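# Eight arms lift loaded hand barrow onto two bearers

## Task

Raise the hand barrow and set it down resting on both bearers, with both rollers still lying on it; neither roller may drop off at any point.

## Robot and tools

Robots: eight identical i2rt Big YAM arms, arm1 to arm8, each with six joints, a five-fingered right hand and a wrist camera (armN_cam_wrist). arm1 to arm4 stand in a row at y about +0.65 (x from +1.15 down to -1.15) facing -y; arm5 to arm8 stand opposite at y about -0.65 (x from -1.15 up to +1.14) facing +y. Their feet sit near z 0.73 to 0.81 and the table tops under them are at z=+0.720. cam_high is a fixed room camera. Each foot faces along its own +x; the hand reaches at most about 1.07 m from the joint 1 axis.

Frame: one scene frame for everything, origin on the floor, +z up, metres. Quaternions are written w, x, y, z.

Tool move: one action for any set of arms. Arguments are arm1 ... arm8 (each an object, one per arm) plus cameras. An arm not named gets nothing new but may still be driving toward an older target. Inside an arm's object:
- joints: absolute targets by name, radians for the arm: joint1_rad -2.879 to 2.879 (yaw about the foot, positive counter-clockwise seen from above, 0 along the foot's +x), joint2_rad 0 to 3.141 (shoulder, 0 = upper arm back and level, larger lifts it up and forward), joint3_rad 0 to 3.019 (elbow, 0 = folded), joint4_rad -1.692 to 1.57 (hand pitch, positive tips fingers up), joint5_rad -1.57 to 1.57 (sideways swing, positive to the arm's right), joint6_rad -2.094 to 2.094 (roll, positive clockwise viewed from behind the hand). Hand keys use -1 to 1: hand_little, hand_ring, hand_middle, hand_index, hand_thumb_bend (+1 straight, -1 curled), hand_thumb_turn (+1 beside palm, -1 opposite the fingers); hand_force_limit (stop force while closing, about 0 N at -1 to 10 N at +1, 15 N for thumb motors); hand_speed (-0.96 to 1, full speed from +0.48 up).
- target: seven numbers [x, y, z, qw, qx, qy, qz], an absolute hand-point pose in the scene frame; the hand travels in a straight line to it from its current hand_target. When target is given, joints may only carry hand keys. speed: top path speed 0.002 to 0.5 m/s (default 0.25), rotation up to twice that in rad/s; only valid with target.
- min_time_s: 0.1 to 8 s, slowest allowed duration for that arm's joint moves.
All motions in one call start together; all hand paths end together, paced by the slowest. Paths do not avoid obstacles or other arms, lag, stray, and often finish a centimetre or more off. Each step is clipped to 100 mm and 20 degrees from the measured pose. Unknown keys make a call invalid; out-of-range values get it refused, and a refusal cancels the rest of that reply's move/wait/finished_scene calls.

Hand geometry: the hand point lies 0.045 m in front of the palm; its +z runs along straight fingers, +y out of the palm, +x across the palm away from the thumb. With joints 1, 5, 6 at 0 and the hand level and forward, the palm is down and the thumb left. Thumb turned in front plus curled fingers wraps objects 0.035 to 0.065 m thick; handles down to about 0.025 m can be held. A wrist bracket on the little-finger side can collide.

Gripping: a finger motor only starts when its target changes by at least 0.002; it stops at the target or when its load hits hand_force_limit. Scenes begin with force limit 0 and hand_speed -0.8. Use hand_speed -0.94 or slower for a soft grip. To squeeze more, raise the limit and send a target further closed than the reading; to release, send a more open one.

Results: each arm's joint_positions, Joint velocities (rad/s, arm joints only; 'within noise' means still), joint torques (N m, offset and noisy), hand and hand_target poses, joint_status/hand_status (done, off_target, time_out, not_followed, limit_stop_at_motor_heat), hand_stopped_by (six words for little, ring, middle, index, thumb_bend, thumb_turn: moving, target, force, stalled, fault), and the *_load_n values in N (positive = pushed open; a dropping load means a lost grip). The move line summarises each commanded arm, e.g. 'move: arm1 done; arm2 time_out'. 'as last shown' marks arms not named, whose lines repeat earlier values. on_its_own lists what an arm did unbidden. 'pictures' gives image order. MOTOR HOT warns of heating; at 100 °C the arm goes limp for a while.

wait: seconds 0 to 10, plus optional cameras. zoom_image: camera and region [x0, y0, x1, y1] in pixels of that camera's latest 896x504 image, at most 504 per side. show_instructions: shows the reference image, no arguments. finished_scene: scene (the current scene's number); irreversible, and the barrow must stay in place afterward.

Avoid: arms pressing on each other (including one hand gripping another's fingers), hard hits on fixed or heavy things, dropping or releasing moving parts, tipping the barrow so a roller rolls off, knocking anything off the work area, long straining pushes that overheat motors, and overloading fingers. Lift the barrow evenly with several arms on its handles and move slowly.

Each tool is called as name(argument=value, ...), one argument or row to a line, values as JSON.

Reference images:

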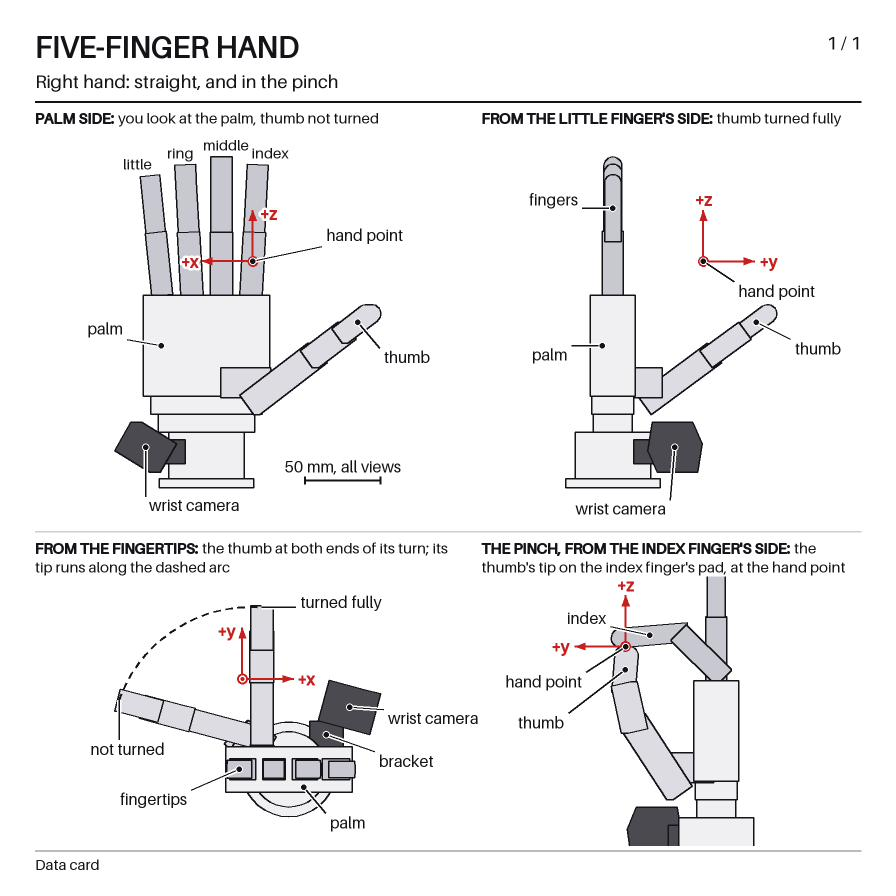

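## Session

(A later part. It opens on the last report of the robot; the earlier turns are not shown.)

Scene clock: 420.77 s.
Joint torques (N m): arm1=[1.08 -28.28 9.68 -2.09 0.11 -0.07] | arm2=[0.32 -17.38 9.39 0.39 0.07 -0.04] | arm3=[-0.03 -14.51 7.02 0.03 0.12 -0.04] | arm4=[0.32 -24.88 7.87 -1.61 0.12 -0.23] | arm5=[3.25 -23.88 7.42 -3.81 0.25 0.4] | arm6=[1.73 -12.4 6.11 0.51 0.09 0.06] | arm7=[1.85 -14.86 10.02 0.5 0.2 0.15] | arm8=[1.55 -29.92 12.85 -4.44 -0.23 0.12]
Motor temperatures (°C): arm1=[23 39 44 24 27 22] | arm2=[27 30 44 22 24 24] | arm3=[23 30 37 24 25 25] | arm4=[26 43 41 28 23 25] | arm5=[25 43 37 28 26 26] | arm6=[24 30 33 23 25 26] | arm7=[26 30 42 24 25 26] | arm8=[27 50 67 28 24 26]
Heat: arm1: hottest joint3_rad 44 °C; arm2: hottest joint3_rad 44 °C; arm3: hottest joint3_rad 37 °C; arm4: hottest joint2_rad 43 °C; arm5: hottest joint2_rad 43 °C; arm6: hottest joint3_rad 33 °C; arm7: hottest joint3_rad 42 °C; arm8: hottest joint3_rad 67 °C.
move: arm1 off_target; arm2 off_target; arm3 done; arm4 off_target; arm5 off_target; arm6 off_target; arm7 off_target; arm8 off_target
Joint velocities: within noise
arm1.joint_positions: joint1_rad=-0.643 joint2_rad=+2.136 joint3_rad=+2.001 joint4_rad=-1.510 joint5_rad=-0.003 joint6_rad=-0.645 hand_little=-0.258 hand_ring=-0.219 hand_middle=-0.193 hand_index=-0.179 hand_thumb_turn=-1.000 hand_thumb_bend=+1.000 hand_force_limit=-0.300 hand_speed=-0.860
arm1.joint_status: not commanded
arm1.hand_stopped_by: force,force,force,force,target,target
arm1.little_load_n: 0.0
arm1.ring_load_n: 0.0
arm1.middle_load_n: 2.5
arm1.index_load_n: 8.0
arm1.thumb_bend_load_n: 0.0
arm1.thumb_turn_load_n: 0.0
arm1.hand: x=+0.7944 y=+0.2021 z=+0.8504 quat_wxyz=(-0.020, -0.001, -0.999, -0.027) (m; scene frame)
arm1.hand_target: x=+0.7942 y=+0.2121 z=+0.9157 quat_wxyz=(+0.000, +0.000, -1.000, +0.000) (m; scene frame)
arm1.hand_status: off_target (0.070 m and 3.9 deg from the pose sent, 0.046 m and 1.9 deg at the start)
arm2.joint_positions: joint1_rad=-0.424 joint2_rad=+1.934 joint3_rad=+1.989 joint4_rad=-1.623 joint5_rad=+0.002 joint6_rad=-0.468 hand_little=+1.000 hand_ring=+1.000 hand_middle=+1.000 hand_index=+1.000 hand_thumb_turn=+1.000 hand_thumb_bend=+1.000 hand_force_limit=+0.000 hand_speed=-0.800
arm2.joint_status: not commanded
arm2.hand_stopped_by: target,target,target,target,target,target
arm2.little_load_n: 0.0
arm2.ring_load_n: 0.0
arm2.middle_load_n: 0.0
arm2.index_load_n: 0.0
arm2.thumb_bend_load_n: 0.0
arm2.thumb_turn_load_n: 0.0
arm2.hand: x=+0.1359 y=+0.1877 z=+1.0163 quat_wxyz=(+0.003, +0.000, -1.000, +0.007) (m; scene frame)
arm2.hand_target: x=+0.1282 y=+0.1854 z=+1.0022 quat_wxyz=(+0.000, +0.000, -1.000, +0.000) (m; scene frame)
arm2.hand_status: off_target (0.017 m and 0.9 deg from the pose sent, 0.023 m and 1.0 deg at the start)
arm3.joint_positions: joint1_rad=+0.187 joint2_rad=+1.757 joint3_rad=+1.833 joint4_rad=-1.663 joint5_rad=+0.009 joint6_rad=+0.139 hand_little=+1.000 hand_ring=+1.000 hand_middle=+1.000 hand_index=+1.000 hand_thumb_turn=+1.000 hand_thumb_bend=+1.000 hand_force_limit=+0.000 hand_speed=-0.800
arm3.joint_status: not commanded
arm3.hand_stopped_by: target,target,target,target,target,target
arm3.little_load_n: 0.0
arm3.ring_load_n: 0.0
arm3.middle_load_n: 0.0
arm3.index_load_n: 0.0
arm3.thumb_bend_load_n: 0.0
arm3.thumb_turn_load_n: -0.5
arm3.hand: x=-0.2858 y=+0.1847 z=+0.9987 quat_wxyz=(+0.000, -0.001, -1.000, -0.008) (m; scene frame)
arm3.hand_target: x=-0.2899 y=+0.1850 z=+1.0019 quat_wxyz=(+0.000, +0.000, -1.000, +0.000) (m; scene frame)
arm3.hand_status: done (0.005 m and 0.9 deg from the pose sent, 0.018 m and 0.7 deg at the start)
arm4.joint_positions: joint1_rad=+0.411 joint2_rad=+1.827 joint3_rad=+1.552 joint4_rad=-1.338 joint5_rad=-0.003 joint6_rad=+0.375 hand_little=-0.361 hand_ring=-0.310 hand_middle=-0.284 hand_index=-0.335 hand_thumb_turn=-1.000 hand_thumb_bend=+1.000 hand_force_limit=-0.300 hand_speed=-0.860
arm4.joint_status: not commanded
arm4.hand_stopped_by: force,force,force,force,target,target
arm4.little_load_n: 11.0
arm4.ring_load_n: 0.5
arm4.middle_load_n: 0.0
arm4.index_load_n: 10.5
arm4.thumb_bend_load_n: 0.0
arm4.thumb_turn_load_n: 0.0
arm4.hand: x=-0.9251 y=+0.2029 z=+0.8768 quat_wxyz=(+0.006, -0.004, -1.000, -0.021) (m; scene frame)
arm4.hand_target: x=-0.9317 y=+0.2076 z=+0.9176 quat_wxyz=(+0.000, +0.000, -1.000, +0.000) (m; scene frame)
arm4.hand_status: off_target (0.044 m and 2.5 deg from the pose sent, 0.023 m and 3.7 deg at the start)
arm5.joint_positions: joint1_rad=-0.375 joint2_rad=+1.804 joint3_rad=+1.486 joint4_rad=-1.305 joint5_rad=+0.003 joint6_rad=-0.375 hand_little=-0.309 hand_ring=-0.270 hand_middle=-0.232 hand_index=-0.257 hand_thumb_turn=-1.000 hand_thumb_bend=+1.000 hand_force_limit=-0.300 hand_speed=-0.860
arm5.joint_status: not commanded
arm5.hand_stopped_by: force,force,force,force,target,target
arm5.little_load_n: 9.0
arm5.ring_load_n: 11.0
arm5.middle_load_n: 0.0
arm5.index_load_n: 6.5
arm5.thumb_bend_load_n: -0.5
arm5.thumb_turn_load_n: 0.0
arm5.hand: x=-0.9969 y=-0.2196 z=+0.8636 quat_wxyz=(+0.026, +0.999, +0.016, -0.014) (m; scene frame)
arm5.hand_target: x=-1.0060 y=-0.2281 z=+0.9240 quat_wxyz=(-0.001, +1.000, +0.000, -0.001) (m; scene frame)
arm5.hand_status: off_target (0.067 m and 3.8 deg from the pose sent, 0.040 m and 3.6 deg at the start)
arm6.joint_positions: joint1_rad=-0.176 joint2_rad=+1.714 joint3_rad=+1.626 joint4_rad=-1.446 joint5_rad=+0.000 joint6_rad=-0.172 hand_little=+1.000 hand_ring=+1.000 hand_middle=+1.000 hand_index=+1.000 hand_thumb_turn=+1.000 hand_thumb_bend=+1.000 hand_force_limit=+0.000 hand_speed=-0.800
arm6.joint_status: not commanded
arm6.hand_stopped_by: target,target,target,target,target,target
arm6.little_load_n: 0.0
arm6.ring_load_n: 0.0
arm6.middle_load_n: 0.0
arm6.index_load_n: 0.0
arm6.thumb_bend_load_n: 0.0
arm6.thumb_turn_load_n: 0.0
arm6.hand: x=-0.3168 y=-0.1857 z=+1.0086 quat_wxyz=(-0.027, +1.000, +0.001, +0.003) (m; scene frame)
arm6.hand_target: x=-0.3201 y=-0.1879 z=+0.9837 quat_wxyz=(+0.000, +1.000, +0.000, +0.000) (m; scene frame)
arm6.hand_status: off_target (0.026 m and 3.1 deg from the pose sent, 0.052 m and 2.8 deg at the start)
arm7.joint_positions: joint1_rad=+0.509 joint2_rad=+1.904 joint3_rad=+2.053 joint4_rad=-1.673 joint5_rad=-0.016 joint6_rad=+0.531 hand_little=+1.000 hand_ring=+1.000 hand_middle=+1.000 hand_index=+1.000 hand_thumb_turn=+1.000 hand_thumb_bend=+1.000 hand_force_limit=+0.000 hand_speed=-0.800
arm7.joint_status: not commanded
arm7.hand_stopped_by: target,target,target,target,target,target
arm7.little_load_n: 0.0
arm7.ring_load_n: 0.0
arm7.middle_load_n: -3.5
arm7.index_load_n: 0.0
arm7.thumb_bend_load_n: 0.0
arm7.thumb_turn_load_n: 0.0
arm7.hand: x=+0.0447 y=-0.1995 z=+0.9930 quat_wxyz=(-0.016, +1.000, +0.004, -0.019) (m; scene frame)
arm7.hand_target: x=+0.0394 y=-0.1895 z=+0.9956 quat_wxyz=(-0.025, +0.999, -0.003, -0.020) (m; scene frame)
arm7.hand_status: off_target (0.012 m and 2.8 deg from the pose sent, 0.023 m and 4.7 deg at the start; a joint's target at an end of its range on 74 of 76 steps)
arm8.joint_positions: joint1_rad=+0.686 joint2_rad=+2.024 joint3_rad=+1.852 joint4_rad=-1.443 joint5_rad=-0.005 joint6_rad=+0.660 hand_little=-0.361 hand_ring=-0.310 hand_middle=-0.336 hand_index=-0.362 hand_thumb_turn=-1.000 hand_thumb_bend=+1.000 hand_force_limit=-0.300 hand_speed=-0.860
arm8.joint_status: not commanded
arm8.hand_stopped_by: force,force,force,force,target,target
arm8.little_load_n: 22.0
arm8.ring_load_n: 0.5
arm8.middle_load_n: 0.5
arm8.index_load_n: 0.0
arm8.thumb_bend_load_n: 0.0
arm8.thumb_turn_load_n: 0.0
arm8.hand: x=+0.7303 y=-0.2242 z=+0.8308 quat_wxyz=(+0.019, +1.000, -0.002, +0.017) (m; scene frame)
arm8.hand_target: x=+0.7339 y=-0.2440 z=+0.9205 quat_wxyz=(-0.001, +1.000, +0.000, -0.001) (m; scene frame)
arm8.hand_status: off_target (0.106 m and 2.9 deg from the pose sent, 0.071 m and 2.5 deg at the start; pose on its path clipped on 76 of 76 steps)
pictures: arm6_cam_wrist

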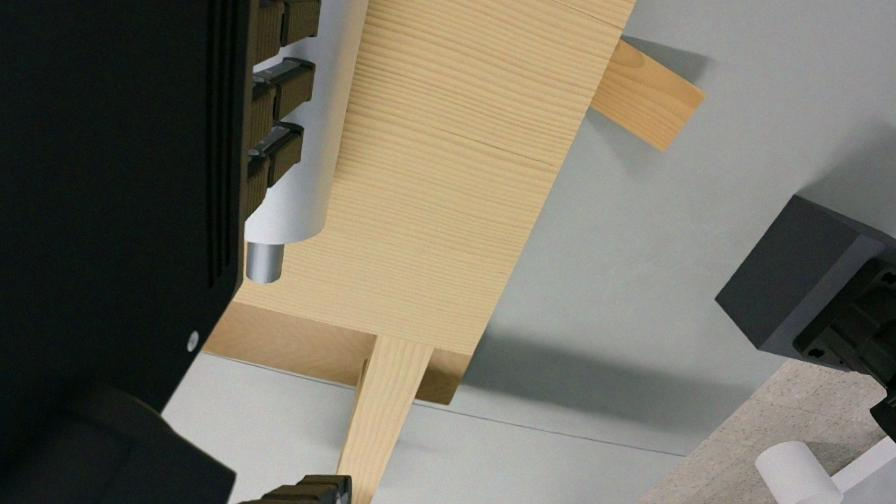

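move(
  arm1={"target": [0.794, 0.210, 0.858, 0, 0, 1, 0], "speed": 0.03},
  arm4={"target": [-0.930, 0.209, 0.848, 0, 0, 1, 0], "speed": 0.03},
  arm5={"target": [-1.004, -0.229, 0.862, 0, 1, 0, 0], "speed": 0.03},
  arm8={"target": [0.733, -0.238, 0.872, 0, 1, 0, 0], "speed": 0.03},
  arm2={"target": [0.128, 0.187, 0.978, 0, 0, 1, 0], "speed": 0.03},
  arm3={"target": [-0.290, 0.187, 0.985, 0, 0, 1, 0], "speed": 0.03},
  arm6={"target": [-0.320, -0.188, 0.960, 0, 1, 0, 0], "speed": 0.03},
  arm7={"target": [0.039, -0.190, 0.976, 0, 1, 0, 0], "speed": 0.03},
  cameras=["cam_high", "arm6_cam_wrist"],
)

zoom_image(
  camera="cam_high",
  region=[280, 120, 640, 400],
)

Scene clock: 443.20 s.
Joint torques (N m): arm1=[0.44 -23.36 7.09 -0.27 0.19 -0.03] | arm2=[1.2 -18.26 7.88 0.98 0.13 -0.07] | arm3=[0.32 -14.8 6.94 0.02 0.1 -0.04] | arm4=[1.03 -21.83 5.55 -0.25 0.1 -0.13] | arm5=[3.02 -20.54 5.12 -1.78 0.12 0.19] | arm6=[1.85 -12.45 5.63 1.29 0.06 0.05] | arm7=[1.79 -13.74 8.83 0.49 0.23 0.13] | arm8=[1.2 -25.41 8.12 -1.58 -0.16 0.08]
Motor temperatures (°C): arm1=[23 37 40 24 27 22] | arm2=[27 30 41 22 24 24] | arm3=[23 29 35 24 25 25] | arm4=[26 43 40 28 23 25] | arm5=[25 43 35 28 26 26] | arm6=[24 29 33 23 25 26] | arm7=[26 30 42 24 25 26] | arm8=[27 51 62 28 24 26]
Heat: arm1: hottest joint3_rad 40 °C; arm2: hottest joint3_rad 41 °C; arm3: hottest joint3_rad 35 °C; arm4: hottest joint2_rad 43 °C; arm5: hottest joint2_rad 43 °C; arm6: hottest joint3_rad 33 °C; arm7: hottest joint3_rad 42 °C; arm8: hottest joint3_rad 62 °C.
move: arm1 off_target; arm2 off_target; arm3 done; arm4 off_target; arm5 off_target; arm6 off_target; arm7 off_target; arm8 off_target
Joint velocities: within noise
arm1.joint_positions: joint1_rad=-0.643 joint2_rad=+2.102 joint3_rad=+1.909 joint4_rad=-1.418 joint5_rad=-0.006 joint6_rad=-0.652 hand_little=-0.258 hand_ring=-0.219 hand_middle=-0.193 hand_index=-0.179 hand_thumb_turn=-1.000 hand_thumb_bend=+1.000 hand_force_limit=-0.300 hand_speed=-0.860
arm1.joint_status: not commanded
arm1.hand_stopped_by: force,force,force,force,target,target
arm1.little_load_n: 0.0
arm1.ring_load_n: 0.0
arm1.middle_load_n: 0.0
arm1.index_load_n: 0.5
arm1.thumb_bend_load_n: 0.0
arm1.thumb_turn_load_n: 0.0
arm1.hand: x=+0.7971 y=+0.2054 z=+0.8343 quat_wxyz=(-0.011, +0.002, -1.000, -0.013) (m; scene frame)
arm1.hand_target: x=+0.7941 y=+0.2102 z=+0.8575 quat_wxyz=(+0.000, +0.000, -1.000, +0.000) (m; scene frame)
arm1.hand_status: off_target (0.024 m and 2.0 deg from the pose sent, 0.011 m and 3.9 deg at the start)
arm2.joint_positions: joint1_rad=-0.424 joint2_rad=+1.934 joint3_rad=+1.938 joint4_rad=-1.558 joint5_rad=+0.002 joint6_rad=-0.469 hand_little=+1.000 hand_ring=+1.000 hand_middle=+1.000 hand_index=+1.000 hand_thumb_turn=+1.000 hand_thumb_bend=+1.000 hand_force_limit=+0.000 hand_speed=-0.800
arm2.joint_status: not commanded
arm2.hand_stopped_by: target,target,target,target,target,target
arm2.little_load_n: 0.0
arm2.ring_load_n: 0.0
arm2.middle_load_n: 0.0
arm2.index_load_n: 0.0
arm2.thumb_bend_load_n: -0.5
arm2.thumb_turn_load_n: 0.0
arm2.hand: x=+0.1338 y=+0.1836 z=+0.9959 quat_wxyz=(+0.006, +0.001, -1.000, +0.014) (m; scene frame)
arm2.hand_target: x=+0.1284 y=+0.1873 z=+0.9783 quat_wxyz=(+0.000, +0.000, -1.000, +0.000) (m; scene frame)
arm2.hand_status: off_target (0.019 m and 1.7 deg from the pose sent, 0.039 m and 0.9 deg at the start)
arm3.joint_positions: joint1_rad=+0.187 joint2_rad=+1.754 joint3_rad=+1.778 joint4_rad=-1.616 joint5_rad=+0.009 joint6_rad=+0.139 hand_little=+1.000 hand_ring=+1.000 hand_middle=+1.000 hand_index=+1.000 hand_thumb_turn=+1.000 hand_thumb_bend=+1.000 hand_force_limit=+0.000 hand_speed=-0.800
arm3.joint_status: not commanded
arm3.hand_stopped_by: target,target,target,target,target,target
arm3.little_load_n: 0.0
arm3.ring_load_n: 0.0
arm3.middle_load_n: 0.0
arm3.index_load_n: 0.0
arm3.thumb_bend_load_n: 0.0
arm3.thumb_turn_load_n: 0.0
arm3.hand: x=-0.2858 y=+0.1861 z=+0.9792 quat_wxyz=(+0.001, -0.001, -1.000, -0.011) (m; scene frame)
arm3.hand_target: x=-0.2899 y=+0.1870 z=+0.9850 quat_wxyz=(+0.000, +0.000, -1.000, +0.000) (m; scene frame)
arm3.hand_status: done (0.007 m and 1.2 deg from the pose sent, 0.015 m and 0.9 deg at the start)
arm4.joint_positions: joint1_rad=+0.411 joint2_rad=+1.845 joint3_rad=+1.456 joint4_rad=-1.197 joint5_rad=-0.002 joint6_rad=+0.372 hand_little=-0.362 hand_ring=-0.310 hand_middle=-0.284 hand_index=-0.336 hand_thumb_turn=-1.000 hand_thumb_bend=+1.000 hand_force_limit=-0.300 hand_speed=-0.860
arm4.joint_status: not commanded
arm4.hand_stopped_by: force,force,force,force,target,target
arm4.little_load_n: 3.5
arm4.ring_load_n: 0.0
arm4.middle_load_n: 0.0
arm4.index_load_n: 0.0
arm4.thumb_bend_load_n: 0.0
arm4.thumb_turn_load_n: -0.5
arm4.hand: x=-0.9257 y=+0.2035 z=+0.8313 quat_wxyz=(+0.002, -0.002, -1.000, -0.008) (m; scene frame)
arm4.hand_target: x=-0.9297 y=+0.2089 z=+0.8473 quat_wxyz=(+0.000, +0.000, -1.000, +0.000) (m; scene frame)
arm4.hand_status: off_target (0.018 m and 0.9 deg from the pose sent, 0.030 m and 2.5 deg at the start)
arm5.joint_positions: joint1_rad=-0.375 joint2_rad=+1.804 joint3_rad=+1.403 joint4_rad=-1.188 joint5_rad=+0.008 joint6_rad=-0.356 hand_little=-0.310 hand_ring=-0.271 hand_middle=-0.232 hand_index=-0.258 hand_thumb_turn=-1.000 hand_thumb_bend=+1.000 hand_force_limit=-0.300 hand_speed=-0.860
arm5.joint_status: not commanded
arm5.hand_stopped_by: force,force,force,force,target,target
arm5.little_load_n: 1.0
arm5.ring_load_n: 0.5
arm5.middle_load_n: 0.0
arm5.index_load_n: 1.5
arm5.thumb_bend_load_n: 0.0
arm5.thumb_turn_load_n: 0.0
arm5.hand: x=-0.9982 y=-0.2215 z=+0.8312 quat_wxyz=(+0.011, +1.000, +0.007, -0.005) (m; scene frame)
arm5.hand_target: x=-1.0039 y=-0.2290 z=+0.8600 quat_wxyz=(+0.000, +1.000, +0.000, +0.000) (m; scene frame)
arm5.hand_status: off_target (0.032 m and 1.6 deg from the pose sent, 0.012 m and 3.8 deg at the start)
arm6.joint_positions: joint1_rad=-0.176 joint2_rad=+1.720 joint3_rad=+1.579 joint4_rad=-1.409 joint5_rad=+0.001 joint6_rad=-0.172 hand_little=+1.000 hand_ring=+1.000 hand_middle=+1.000 hand_index=+1.000 hand_thumb_turn=+1.000 hand_thumb_bend=+1.000 hand_force_limit=+0.000 hand_speed=-0.800
arm6.joint_status: not commanded
arm6.hand_stopped_by: target,target,target,target,target,target
arm6.little_load_n: 0.0
arm6.ring_load_n: 0.0
arm6.middle_load_n: -2.5
arm6.index_load_n: 0.0
arm6.thumb_bend_load_n: 0.0
arm6.thumb_turn_load_n: 0.0
arm6.hand: x=-0.3174 y=-0.1895 z=+0.9887 quat_wxyz=(-0.019, +1.000, +0.001, +0.002) (m; scene frame)
arm6.hand_target: x=-0.3201 y=-0.1892 z=+0.9609 quat_wxyz=(+0.000, +1.000, +0.000, +0.000) (m; scene frame)
arm6.hand_status: off_target (0.029 m and 2.2 deg from the pose sent, 0.049 m and 3.1 deg at the start)
arm7.joint_positions: joint1_rad=+0.511 joint2_rad=+1.914 joint3_rad=+2.053 joint4_rad=-1.673 joint5_rad=-0.012 joint6_rad=+0.532 hand_little=+1.000 hand_ring=+1.000 hand_middle=+1.000 hand_index=+1.000 hand_thumb_turn=+1.000 hand_thumb_bend=+1.000 hand_force_limit=+0.000 hand_speed=-0.800
arm7.joint_status: not commanded
arm7.hand_stopped_by: target,target,target,target,target,target
arm7.little_load_n: 0.0
arm7.ring_load_n: 0.0
arm7.middle_load_n: -2.5
arm7.index_load_n: 0.0
arm7.thumb_bend_load_n: 0.0
arm7.thumb_turn_load_n: 0.0
arm7.hand: x=+0.0437 y=-0.1988 z=+0.9873 quat_wxyz=(-0.012, +1.000, +0.005, -0.014) (m; scene frame)
arm7.hand_target: x=+0.0394 y=-0.1905 z=+0.9756 quat_wxyz=(-0.009, +1.000, -0.001, -0.007) (m; scene frame)
arm7.hand_status: off_target (0.015 m and 2.2 deg from the pose sent, 0.020 m and 2.8 deg at the start; a joint's target at an end of its range on 80 of 84 steps)
arm8.joint_positions: joint1_rad=+0.686 joint2_rad=+2.001 joint3_rad=+1.822 joint4_rad=-1.407 joint5_rad=-0.006 joint6_rad=+0.660 hand_little=-0.362 hand_ring=-0.310 hand_middle=-0.336 hand_index=-0.362 hand_thumb_turn=-1.000 hand_thumb_bend=+1.000 hand_force_limit=-0.300 hand_speed=-0.860
arm8.joint_status: not commanded
arm8.hand_stopped_by: force,force,force,force,target,target
arm8.little_load_n: 3.5
arm8.ring_load_n: 0.0
arm8.middle_load_n: 0.0
arm8.index_load_n: 0.0
arm8.thumb_bend_load_n: 0.0
arm8.thumb_turn_load_n: 0.0
arm8.hand: x=+0.7299 y=-0.2241 z=+0.8321 quat_wxyz=(+0.008, +1.000, -0.002, +0.008) (m; scene frame)
arm8.hand_target: x=+0.7328 y=-0.2377 z=+0.8700 quat_wxyz=(+0.000, +1.000, +0.000, +0.000) (m; scene frame)
arm8.hand_status: off_target (0.042 m and 1.3 deg from the pose sent, 0.043 m and 2.9 deg at the start)
pictures: arm6_cam_wrist, cam_high

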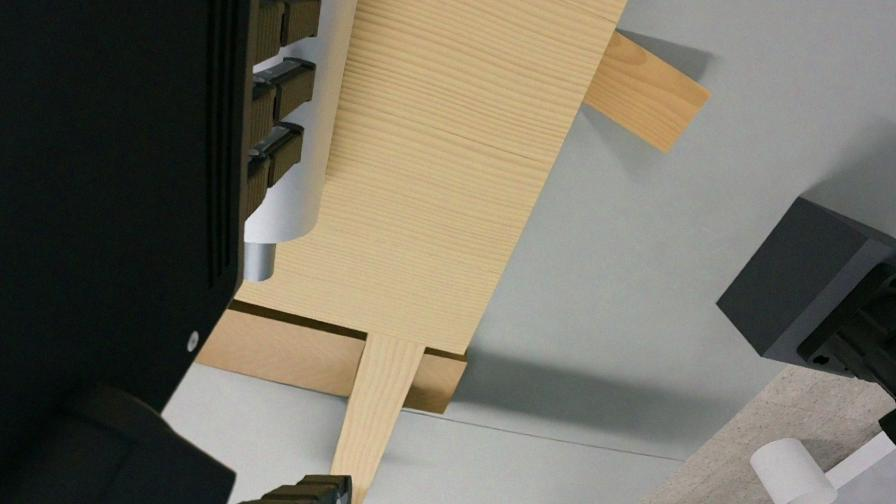

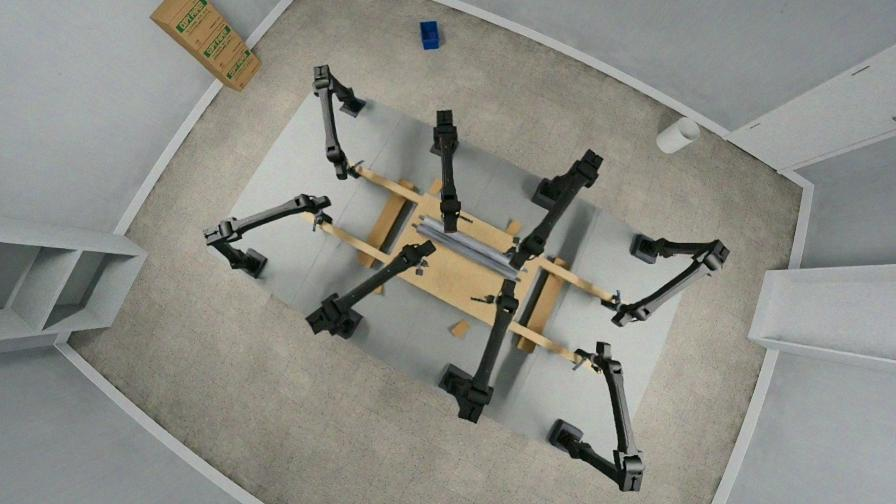

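Scaled by 1.400 from the camera's 896x504 image, which has a finer 1280x720 frame.

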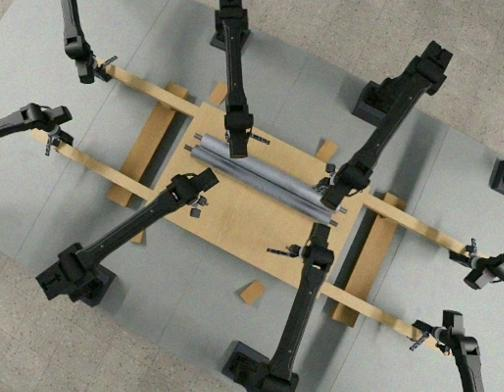

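move(
  arm1={"target": [0.796, 0.209, 0.840, 0, 0, 1, 0], "speed": 0.03, "joints": {"hand_little": 1, "hand_ring": 1, "hand_middle": 1, "hand_index": 1, "hand_speed": -0.7}},
  arm4={"target": [-0.928, 0.208, 0.838, 0, 0, 1, 0], "speed": 0.03, "joints": {"hand_little": 1, "hand_ring": 1, "hand_middle": 1, "hand_index": 1, "hand_speed": -0.7}},
  arm5={"target": [-1.001, -0.228, 0.842, 0, 1, 0, 0], "speed": 0.03, "joints": {"hand_little": 1, "hand_ring": 1, "hand_middle": 1, "hand_index": 1, "hand_speed": -0.7}},
  arm8={"target": [0.732, -0.234, 0.846, 0, 1, 0, 0], "speed": 0.03, "joints": {"hand_little": 1, "hand_ring": 1, "hand_middle": 1, "hand_index": 1, "hand_speed": -0.7}},
  cameras=["cam_high"],
)

zoom_image(
  camera="cam_high",
  region=[280, 120, 640, 400],
)

Scene clock: 466.93 s.
Joint torques (N m): arm1=[0.73 -21.36 7.46 0.21 0.18 0.04] | arm2=[-0.26 -18.43 7.65 0.51 0.02 -0.03] | arm3=[-0.09 -14.97 7.04 0.01 0.12 -0.02] | arm4=[0.79 -19.66 5.64 0.53 0.08 -0.11] | arm5=[2.26 -16.91 5.09 -0.09 0.07 0.07] | arm6=[1.9 -12.34 5.6 1.22 0.06 0.05] | arm7=[1.79 -13.68 8.84 0.49 0.23 0.14] | arm8=[1.03 -21.36 7.76 -0.27 -0.18 0.06]
Motor temperatures (°C): arm1=[23 38 37 23 27 22] | arm2=[27 30 39 22 24 24] | arm3=[23 30 35 24 25 25] | arm4=[26 41 38 27 23 25] | arm5=[25 42 35 27 26 26] | arm6=[24 29 33 23 25 26] | arm7=[26 31 40 24 25 26] | arm8=[27 47 57 27 24 26]
Heat: arm1: hottest joint2_rad 38 °C; arm2: hottest joint3_rad 39 °C; arm3: hottest joint3_rad 35 °C; arm4: hottest joint2_rad 41 °C; arm5: hottest joint2_rad 42 °C; arm6: hottest joint3_rad 33 °C; arm7: hottest joint3_rad 40 °C; arm8: hottest joint3_rad 57 °C.
move: arm1 off_target; arm4 done; arm5 done; arm8 off_target
Joint velocities: within noise
arm1.joint_positions: joint1_rad=-0.643 joint2_rad=+2.094 joint3_rad=+1.870 joint4_rad=-1.394 joint5_rad=-0.006 joint6_rad=-0.652 hand_little=+1.000 hand_ring=+1.000 hand_middle=+1.000 hand_index=+1.000 hand_thumb_turn=-1.000 hand_thumb_bend=+1.000 hand_force_limit=-0.300 hand_speed=-0.700
arm1.joint_status: all done
arm1.hand_stopped_by: target,target,target,target,target,target
arm1.little_load_n: 0.0
arm1.ring_load_n: 0.0
arm1.middle_load_n: 0.0
arm1.index_load_n: 0.0
arm1.thumb_bend_load_n: 0.0
arm1.thumb_turn_load_n: 0.5
arm1.hand: x=+0.8010 y=+0.2106 z=+0.8252 quat_wxyz=(-0.013, +0.002, -1.000, -0.015) (m; scene frame)
arm1.hand_target: x=+0.7960 y=+0.2091 z=+0.8401 quat_wxyz=(+0.000, +0.000, -1.000, +0.000) (m; scene frame)
arm1.hand_status: off_target (0.016 m and 2.3 deg from the pose sent, 0.007 m and 2.0 deg at the start)
arm2, arm3, arm6, arm7: as last shown
arm2.thumb_bend_load_n: 0.0
arm4.joint_positions: joint1_rad=+0.411 joint2_rad=+1.834 joint3_rad=+1.446 joint4_rad=-1.197 joint5_rad=-0.002 joint6_rad=+0.372 hand_little=+1.000 hand_ring=+1.000 hand_middle=+1.000 hand_index=+1.000 hand_thumb_turn=-1.000 hand_thumb_bend=+1.000 hand_force_limit=-0.300 hand_speed=-0.700
arm4.joint_status: all done
arm4.hand_stopped_by: target,target,target,target,target,target
arm4.little_load_n: 0.0
arm4.ring_load_n: 0.0
arm4.middle_load_n: -0.5
arm4.index_load_n: 0.0
arm4.thumb_bend_load_n: -0.5
arm4.thumb_turn_load_n: 0.0
arm4.hand: x=-0.9269 y=+0.2065 z=+0.8336 quat_wxyz=(+0.002, -0.002, -1.000, -0.007) (m; scene frame)
arm4.hand_target: x=-0.9279 y=+0.2080 z=+0.8380 quat_wxyz=(+0.000, +0.000, -1.000, +0.000) (m; scene frame)
arm4.hand_status: done (0.005 m and 0.8 deg from the pose sent, 0.008 m and 0.9 deg at the start)
arm5.joint_positions: joint1_rad=-0.375 joint2_rad=+1.781 joint3_rad=+1.384 joint4_rad=-1.181 joint5_rad=+0.009 joint6_rad=-0.350 hand_little=+1.000 hand_ring=+1.000 hand_middle=+1.000 hand_index=+1.000 hand_thumb_turn=-1.000 hand_thumb_bend=+1.000 hand_force_limit=-0.300 hand_speed=-0.700
arm5.joint_status: all done
arm5.hand_stopped_by: target,target,target,target,target,target
arm5.little_load_n: 0.0
arm5.ring_load_n: 0.0
arm5.middle_load_n: 0.0
arm5.index_load_n: 0.0
arm5.thumb_bend_load_n: 0.0
arm5.thumb_turn_load_n: 0.0
arm5.hand: x=-1.0001 y=-0.2258 z=+0.8356 quat_wxyz=(+0.006, +1.000, +0.003, -0.003) (m; scene frame)
arm5.hand_target: x=-1.0011 y=-0.2280 z=+0.8418 quat_wxyz=(+0.000, +1.000, +0.000, +0.000) (m; scene frame)
arm5.hand_status: done (0.007 m and 0.9 deg from the pose sent, 0.013 m and 1.6 deg at the start)
arm8.joint_positions: joint1_rad=+0.686 joint2_rad=+1.977 joint3_rad=+1.794 joint4_rad=-1.389 joint5_rad=-0.005 joint6_rad=+0.660 hand_little=+1.000 hand_ring=+1.000 hand_middle=+1.000 hand_index=+1.000 hand_thumb_turn=-1.000 hand_thumb_bend=+1.000 hand_force_limit=-0.300 hand_speed=-0.700
arm8.joint_status: all done
arm8.hand_stopped_by: target,target,target,target,target,target
arm8.little_load_n: 0.0
arm8.ring_load_n: 0.0
arm8.middle_load_n: 0.0
arm8.index_load_n: 0.0
arm8.thumb_bend_load_n: 0.0
arm8.thumb_turn_load_n: 0.0
arm8.hand: x=+0.7326 y=-0.2273 z=+0.8354 quat_wxyz=(+0.002, +1.000, -0.002, +0.004) (m; scene frame)
arm8.hand_target: x=+0.7319 y=-0.2340 z=+0.8457 quat_wxyz=(+0.000, +1.000, +0.000, +0.000) (m; scene frame)
arm8.hand_status: off_target (0.013 m and 0.5 deg from the pose sent, 0.017 m and 1.3 deg at the start)
pictures: cam_high

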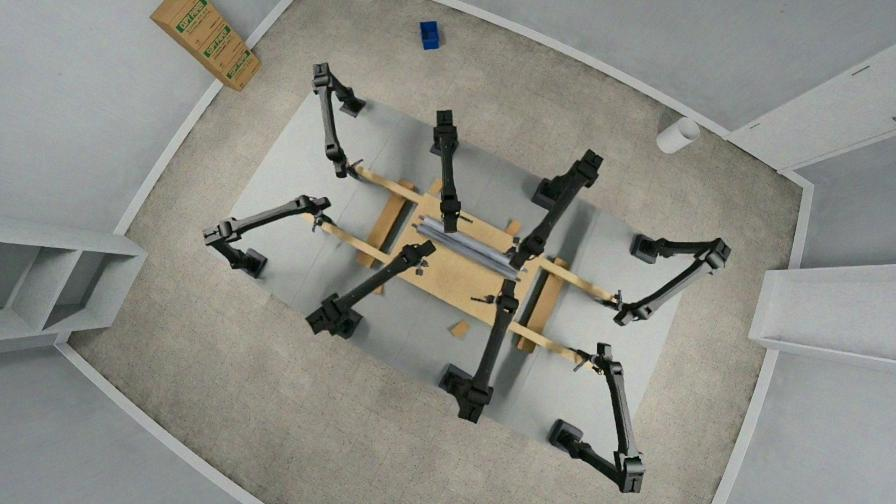

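Scaled by 1.400 from the camera's 896x504 image, which has a finer 1280x720 frame.

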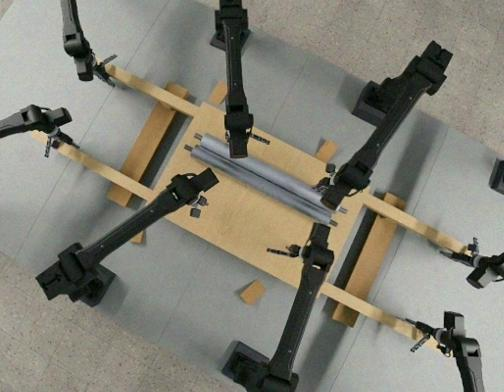

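move(
  arm1={"target": [0.797, 0.187, 1.0, 0, 0, 1, 0], "speed": 0.08},
  arm4={"target": [-0.928, 0.182, 1.0, 0, 0, 1, 0], "speed": 0.08},
  arm5={"target": [-1.001, -0.208, 1.0, 0, 1, 0, 0], "speed": 0.08},
  arm8={"target": [0.732, -0.215, 1.0, 0, 1, 0, 0], "speed": 0.08},
  arm2={"target": [0.128, 0.205, 1.06, 0, 0, 1, 0], "speed": 0.05},
  arm3={"target": [-0.290, 0.205, 1.06, 0, 0, 1, 0], "speed": 0.05},
  cameras=["cam_high", "arm6_cam_wrist"],
)

zoom_image(
  camera="cam_high",
  region=[280, 120, 640, 400],
)

Scene clock: 487.07 s.
Joint torques (N m): arm1=[2.02 -20.31 11.99 -0.38 0.22 0.13] | arm2=[0.44 -19.72 13.94 -0.1 0.04 0.01] | arm3=[0.32 -13.68 11.18 -0.58 -0.12 0] | arm4=[0.09 -18.55 10.51 -0.21 -0.07 -0.24] | arm5=[2.96 -16.03 9.94 -0.62 0.11 0.12] | arm6=[1.73 -12.28 5.67 1.2 0.04 0.05] | arm7=[1.9 -13.68 8.84 0.5 0.23 0.13] | arm8=[-0.73 -20.25 12.77 -0.21 -0.18 -0.07]
Motor temperatures (°C): arm1=[23 36 36 23 27 22] | arm2=[27 30 38 22 24 24] | arm3=[23 30 35 24 25 25] | arm4=[26 40 38 27 23 25] | arm5=[24 41 34 27 26 25] | arm6=[24 29 32 23 25 26] | arm7=[26 31 40 24 25 26] | arm8=[27 47 54 27 24 26]
Heat: arm1: hottest joint2_rad 36 °C; arm2: hottest joint3_rad 38 °C; arm3: hottest joint3_rad 35 °C; arm4: hottest joint2_rad 40 °C; arm5: hottest joint2_rad 41 °C; arm6: hottest joint3_rad 32 °C; arm7: hottest joint3_rad 40 °C; arm8: hottest joint3_rad 54 °C.
move: arm1 off_target; arm2 off_target; arm3 off_target; arm4 off_target; arm5 off_target; arm8 off_target
Joint velocities: within noise
arm1.joint_positions: joint1_rad=-0.640 joint2_rad=+2.045 joint3_rad=+2.191 joint4_rad=-1.669 joint5_rad=-0.004 joint6_rad=-0.642 hand_little=+1.000 hand_ring=+1.000 hand_middle=+1.000 hand_index=+1.000 hand_thumb_turn=-1.000 hand_thumb_bend=+1.000 hand_force_limit=-0.300 hand_speed=-0.700
arm1.joint_status: not commanded
arm1.hand_stopped_by: target,target,target,target,target,target
arm1.little_load_n: 0.0
arm1.ring_load_n: 0.0
arm1.middle_load_n: 0.0
arm1.index_load_n: 0.0
arm1.thumb_bend_load_n: 0.0
arm1.thumb_turn_load_n: 0.0
arm1.hand: x=+0.7937 y=+0.1969 z=+0.9715 quat_wxyz=(+0.017, -0.001, -1.000, +0.022) (m; scene frame)
arm1.hand_target: x=+0.7980 y=+0.1884 z=+0.9992 quat_wxyz=(+0.034, +0.001, -0.998, +0.044) (m; scene frame)
arm1.hand_status: off_target (0.030 m and 3.2 deg from the pose sent, 0.177 m and 2.4 deg at the start; a joint's target at an end of its range on 38 of 81 steps)
arm2.joint_positions: joint1_rad=-0.438 joint2_rad=+1.895 joint3_rad=+1.984 joint4_rad=-1.687 joint5_rad=+0.003 joint6_rad=-0.483 hand_little=+1.000 hand_ring=+1.000 hand_middle=+1.000 hand_index=+1.000 hand_thumb_turn=+1.000 hand_thumb_bend=+1.000 hand_force_limit=+0.000 hand_speed=-0.800
arm2.joint_status: not commanded
arm2.hand_stopped_by: target,target,target,target,target,target
arm2.little_load_n: 0.0
arm2.ring_load_n: 0.0
arm2.middle_load_n: 0.5
arm2.index_load_n: 0.0
arm2.thumb_bend_load_n: -0.5
arm2.thumb_turn_load_n: 0.0
arm2.hand: x=+0.1387 y=+0.2111 z=+1.0388 quat_wxyz=(-0.004, +0.001, -1.000, -0.006) (m; scene frame)
arm2.hand_target: x=+0.1287 y=+0.2062 z=+1.0593 quat_wxyz=(+0.009, +0.000, -1.000, +0.017) (m; scene frame)
arm2.hand_status: off_target (0.025 m and 0.8 deg from the pose sent, 0.068 m and 1.7 deg at the start; a joint's target at an end of its range on 33 of 81 steps)
arm3.joint_positions: joint1_rad=+0.187 joint2_rad=+1.657 joint3_rad=+1.809 joint4_rad=-1.692 joint5_rad=+0.005 joint6_rad=+0.139 hand_little=+1.000 hand_ring=+1.000 hand_middle=+1.000 hand_index=+1.000 hand_thumb_turn=+1.000 hand_thumb_bend=+1.000 hand_force_limit=+0.000 hand_speed=-0.800
arm3.joint_status: not commanded
arm3.hand_stopped_by: target,target,target,target,target,target
arm3.little_load_n: 0.0
arm3.ring_load_n: 0.0
arm3.middle_load_n: 0.0
arm3.index_load_n: 0.0
arm3.thumb_bend_load_n: 0.0
arm3.thumb_turn_load_n: 0.0
arm3.hand: x=-0.2892 y=+0.2119 z=+1.0366 quat_wxyz=(-0.005, -0.001, -1.000, +0.014) (m; scene frame)
arm3.hand_target: x=-0.2901 y=+0.2063 z=+1.0591 quat_wxyz=(-0.010, -0.001, -0.999, +0.041) (m; scene frame)
arm3.hand_status: off_target (0.024 m and 1.8 deg from the pose sent, 0.083 m and 1.2 deg at the start; a joint's target at an end of its range on 49 of 81 steps)
arm4.joint_positions: joint1_rad=+0.404 joint2_rad=+1.805 joint3_rad=+1.808 joint4_rad=-1.608 joint5_rad=+0.003 joint6_rad=+0.364 hand_little=+1.000 hand_ring=+1.000 hand_middle=+1.000 hand_index=+1.000 hand_thumb_turn=-1.000 hand_thumb_bend=+1.000 hand_force_limit=-0.300 hand_speed=-0.700
arm4.joint_status: not commanded
arm4.hand_stopped_by: target,target,target,target,target,target
arm4.little_load_n: 0.0
arm4.ring_load_n: 0.0
arm4.middle_load_n: 0.0
arm4.index_load_n: 0.0
arm4.thumb_bend_load_n: 0.0
arm4.thumb_turn_load_n: 0.0
arm4.hand: x=-0.9268 y=+0.1929 z=+0.9844 quat_wxyz=(+0.007, -0.002, -1.000, -0.015) (m; scene frame)
arm4.hand_target: x=-0.9282 y=+0.1827 z=+1.0000 quat_wxyz=(+0.000, +0.000, -1.000, +0.000) (m; scene frame)
arm4.hand_status: off_target (0.019 m and 2.0 deg from the pose sent, 0.168 m and 0.8 deg at the start)
arm5.joint_positions: joint1_rad=-0.369 joint2_rad=+1.739 joint3_rad=+1.708 joint4_rad=-1.583 joint5_rad=+0.008 joint6_rad=-0.338 hand_little=+1.000 hand_ring=+1.000 hand_middle=+1.000 hand_index=+1.000 hand_thumb_turn=-1.000 hand_thumb_bend=+1.000 hand_force_limit=-0.300 hand_speed=-0.700
arm5.joint_status: not commanded
arm5.hand_stopped_by: target,target,target,target,target,target
arm5.little_load_n: 0.0
arm5.ring_load_n: 0.0
arm5.middle_load_n: 0.0
arm5.index_load_n: 0.0
arm5.thumb_bend_load_n: 0.5
arm5.thumb_turn_load_n: 0.0
arm5.hand: x=-1.0002 y=-0.2197 z=+0.9799 quat_wxyz=(+0.023, +1.000, +0.001, -0.010) (m; scene frame)
arm5.hand_target: x=-1.0012 y=-0.2090 z=+0.9999 quat_wxyz=(+0.000, +1.000, +0.000, +0.000) (m; scene frame)
arm5.hand_status: off_target (0.023 m and 2.8 deg from the pose sent, 0.165 m and 0.8 deg at the start)
arm6, arm7: as last shown
arm6.middle_load_n: -2.0
arm7.middle_load_n: -2.0
arm7.thumb_turn_load_n: 0.5
arm8.joint_positions: joint1_rad=+0.681 joint2_rad=+1.940 joint3_rad=+2.103 joint4_rad=-1.691 joint5_rad=-0.016 joint6_rad=+0.656 hand_little=+1.000 hand_ring=+1.000 hand_middle=+1.000 hand_index=+1.000 hand_thumb_turn=-1.000 hand_thumb_bend=+1.000 hand_force_limit=-0.300 hand_speed=-0.700
arm8.joint_status: not commanded
arm8.hand_stopped_by: target,target,target,target,target,target
arm8.little_load_n: 0.0
arm8.ring_load_n: 0.0
arm8.middle_load_n: 0.0
arm8.index_load_n: 0.0
arm8.thumb_bend_load_n: 0.0
arm8.thumb_turn_load_n: 0.0
arm8.hand: x=+0.7314 y=-0.2257 z=+0.9738 quat_wxyz=(-0.012, +1.000, -0.003, -0.014) (m; scene frame)
arm8.hand_target: x=+0.7329 y=-0.2163 z=+0.9991 quat_wxyz=(-0.033, +0.999, -0.004, -0.032) (m; scene frame)
arm8.hand_status: off_target (0.028 m and 2.1 deg from the pose sent, 0.165 m and 0.5 deg at the start; a joint's target at an end of its range on 36 of 81 steps)
pictures: arm6_cam_wrist, cam_high

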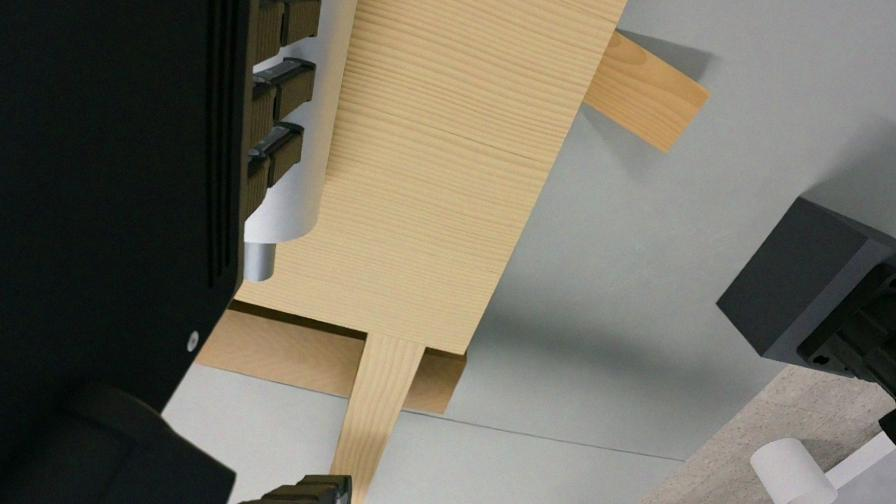

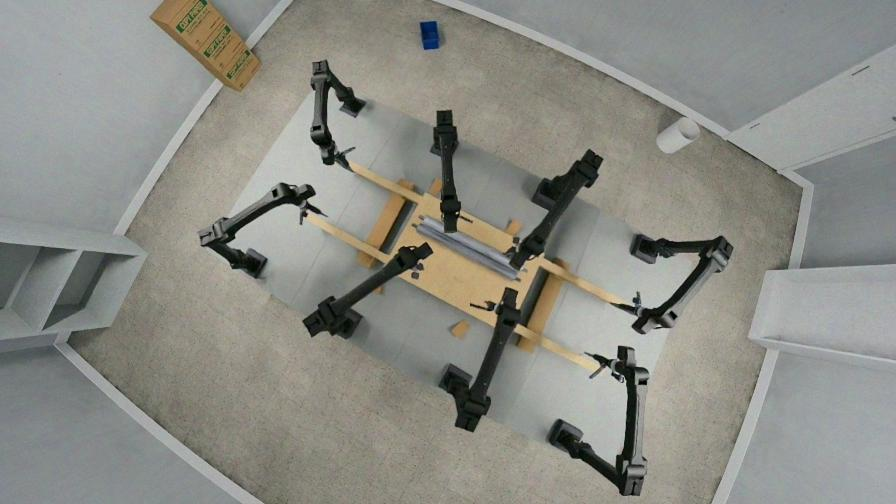

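Scaled by 1.400 from the camera's 896x504 image, which has a finer 1280x720 frame.

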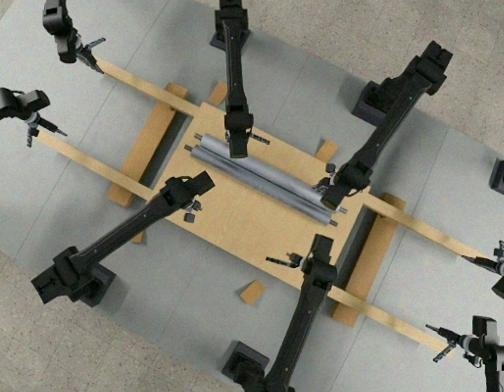

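move(
  arm7={"target": [0.041, -0.232, 0.978, 0, 1, 0, 0], "speed": 0.015},
  cameras=["cam_high", "arm6_cam_wrist", "arm7_cam_wrist"],
)

zoom_image(
  camera="cam_high",
  region=[380, 160, 560, 300],
)

Scene clock: 503.80 s.
Joint torques (N m): arm1=[2.43 -20.6 12.03 -0.42 0.21 0.12] | arm2=[0.26 -20.84 13.78 -0.18 0.05 0.04] | arm3=[0.15 -13.57 11.23 -0.55 -0.1 0.02] | arm4=[0.15 -18.43 10.58 -0.18 -0.07 -0.22] | arm5=[3.19 -16.26 9.99 -0.66 0.11 0.11] | arm6=[1.44 -12.34 5.67 1.22 0.04 0.06] | arm7=[2.78 -18.26 6.69 0.87 0.03 0.13] | arm8=[-0.79 -20.19 12.67 -0.21 -0.18 -0.07]
Motor temperatures (°C): arm1=[23 37 38 23 27 22] | arm2=[27 31 40 22 24 24] | arm3=[23 29 38 24 25 25] | arm4=[26 40 41 27 23 25] | arm5=[24 40 36 27 26 25] | arm6=[24 29 32 23 25 26] | arm7=[26 31 39 24 25 26] | arm8=[27 44 56 27 24 26]
Heat: arm1: hottest joint3_rad 38 °C; arm2: hottest joint3_rad 40 °C; arm3: hottest joint3_rad 38 °C; arm4: hottest joint3_rad 41 °C; arm5: hottest joint2_rad 40 °C; arm6: hottest joint3_rad 32 °C; arm7: hottest joint3_rad 39 °C; arm8: hottest joint3_rad 56 °C.
move: arm7 off_target
Joint velocities: within noise
arm1, arm2, arm3, arm4, arm5, arm6, arm8: as last shown
arm2.middle_load_n: 0.0
arm2.thumb_bend_load_n: 0.0
arm5.thumb_bend_load_n: 0.0
arm6.middle_load_n: -3.0
arm7.joint_positions: joint1_rad=+0.541 joint2_rad=+1.880 joint3_rad=+1.946 joint4_rad=-1.666 joint5_rad=-0.004 joint6_rad=+0.567 hand_little=+1.000 hand_ring=+1.000 hand_middle=+1.000 hand_index=+1.000 hand_thumb_turn=+1.000 hand_thumb_bend=+1.000 hand_force_limit=+0.000 hand_speed=-0.800
arm7.joint_status: not commanded
arm7.hand_stopped_by: target,target,target,target,target,target
arm7.little_load_n: 0.0
arm7.ring_load_n: 0.0
arm7.middle_load_n: 0.0
arm7.index_load_n: 0.0
arm7.thumb_bend_load_n: 0.0
arm7.thumb_turn_load_n: 0.0
arm7.hand: x=+0.0437 y=-0.2294 z=+0.9673 quat_wxyz=(+0.014, +1.000, +0.002, +0.007) (m; scene frame)
arm7.hand_target: x=+0.0411 y=-0.2321 z=+0.9778 quat_wxyz=(+0.000, +1.000, +0.000, +0.000) (m; scene frame)
arm7.hand_status: off_target (0.011 m and 1.8 deg from the pose sent, 0.034 m and 2.2 deg at the start)
pictures: arm6_cam_wrist, arm7_cam_wrist, cam_high

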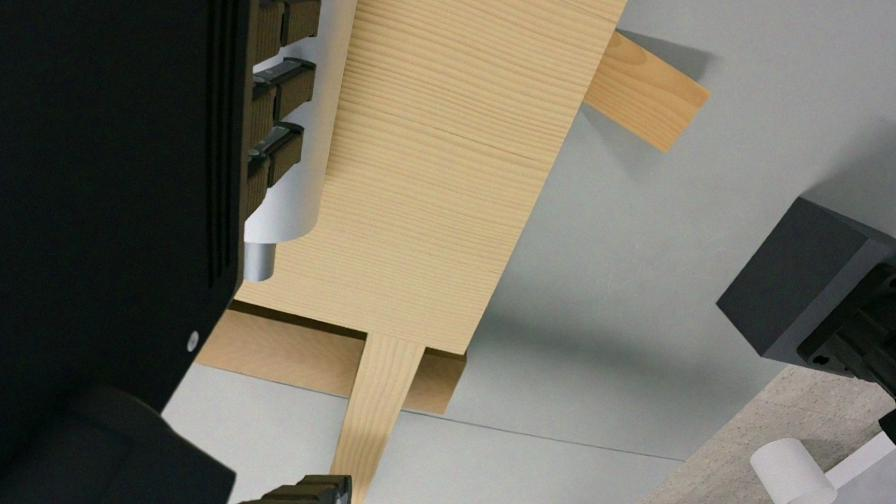

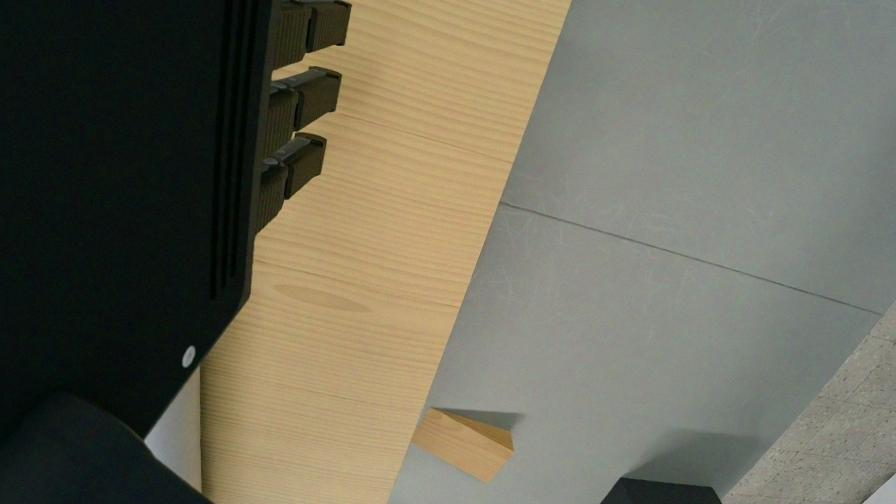

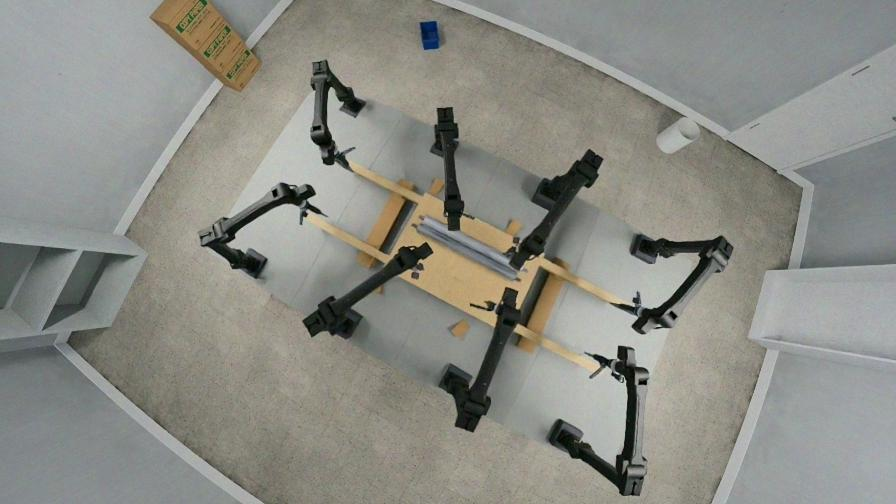

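Scaled by 2.800 from the camera's 896x504 image, which has a finer 1280x720 frame.

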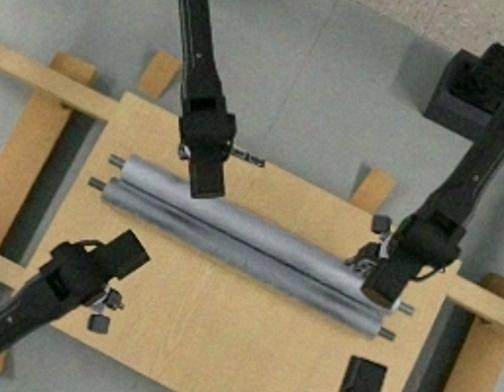

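move(
  arm6={"target": [-0.318, -0.189, 1.045, 0, 1, 0, 0], "speed": 0.03},
  cameras=["cam_high", "arm6_cam_wrist"],
)

zoom_image(
  camera="cam_high",
  region=[380, 160, 560, 300],
)

Scene clock: 512.40 s.
Joint torques (N m): arm1=[2.32 -20.72 11.96 -0.46 0.19 0.12] | arm2=[0.38 -19.9 13.78 -0.02 0.07 -0.01] | arm3=[0.26 -13.39 11.14 -0.59 -0.11 0.01] | arm4=[0.03 -18.67 10.62 -0.18 -0.08 -0.21] | arm5=[3.43 -16.03 9.96 -0.69 0.11 0.12] | arm6=[1.49 -14.97 11.77 -0.28 -0.03 0] | arm7=[2.32 -18.2 6.68 0.87 0.03 0.12] | arm8=[-0.73 -20.19 12.67 -0.21 -0.18 -0.07]
Motor temperatures (°C): arm1=[23 37 38 23 27 22] | arm2=[27 31 41 22 24 24] | arm3=[23 29 39 24 25 25] | arm4=[26 40 42 27 23 25] | arm5=[24 39 37 27 26 25] | arm6=[24 29 33 23 25 26] | arm7=[26 31 39 24 25 26] | arm8=[27 43 56 27 24 26]
Heat: arm1: hottest joint3_rad 38 °C; arm2: hottest joint3_rad 41 °C; arm3: hottest joint3_rad 39 °C; arm4: hottest joint3_rad 42 °C; arm5: hottest joint2_rad 39 °C; arm6: hottest joint3_rad 33 °C; arm7: hottest joint3_rad 39 °C; arm8: hottest joint3_rad 56 °C.
move: arm6 off_target
Joint velocities: within noise
arm1, arm2, arm3, arm4, arm5, arm7, arm8: as last shown
arm2.thumb_bend_load_n: -0.5
arm4.little_load_n: -0.5
arm5.thumb_turn_load_n: -0.5
arm6.joint_positions: joint1_rad=-0.176 joint2_rad=+1.730 joint3_rad=+1.699 joint4_rad=-1.586 joint5_rad=+0.003 joint6_rad=-0.172 hand_little=+1.000 hand_ring=+1.000 hand_middle=+1.000 hand_index=+1.000 hand_thumb_turn=+1.000 hand_thumb_bend=+1.000 hand_force_limit=+0.000 hand_speed=-0.800
arm6.joint_status: not commanded
arm6.hand_stopped_by: target,target,target,target,target,target
arm6.little_load_n: 0.0
arm6.ring_load_n: 0.0
arm6.middle_load_n: 0.0
arm6.index_load_n: 0.0
arm6.thumb_bend_load_n: 0.0
arm6.thumb_turn_load_n: 0.0
arm6.hand: x=-0.3188 y=-0.2010 z=+1.0333 quat_wxyz=(+0.015, +1.000, +0.001, -0.003) (m; scene frame)
arm6.hand_target: x=-0.3181 y=-0.1896 z=+1.0448 quat_wxyz=(+0.000, +1.000, +0.000, +0.000) (m; scene frame)
arm6.hand_status: off_target (0.017 m and 1.7 deg from the pose sent, 0.056 m and 2.2 deg at the start)
pictures: arm6_cam_wrist, cam_high

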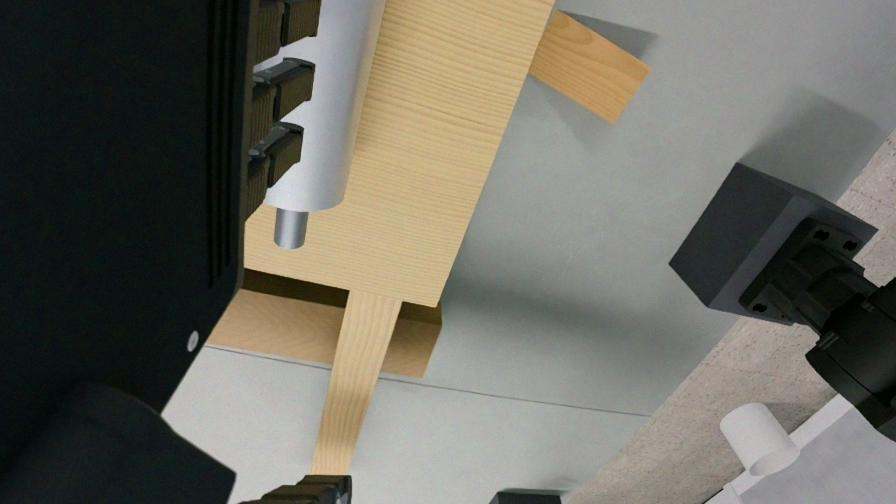

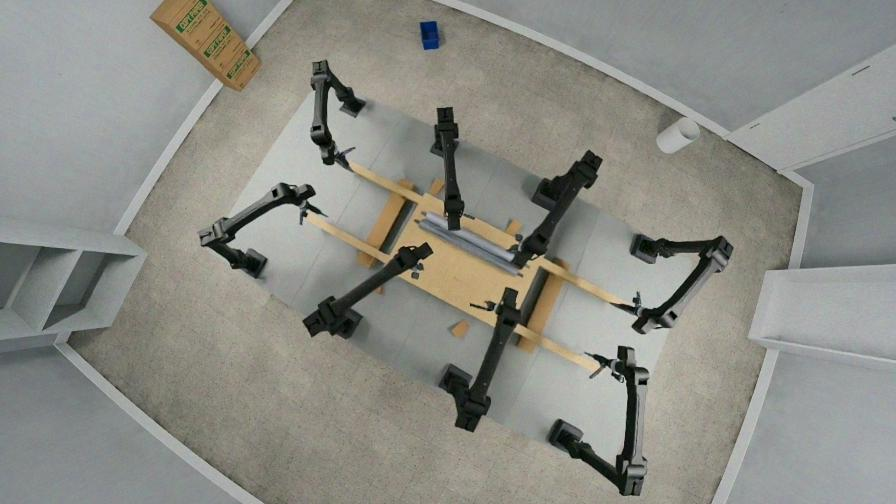

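Scaled by 2.800 from the camera's 896x504 image, which has a finer 1280x720 frame.

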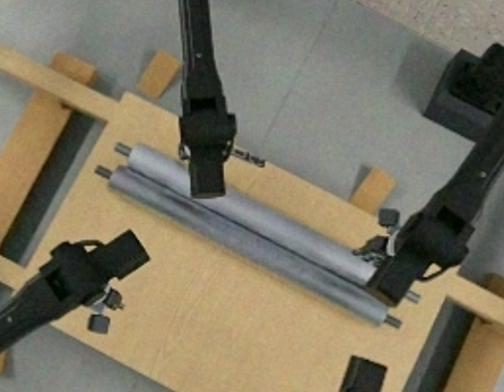

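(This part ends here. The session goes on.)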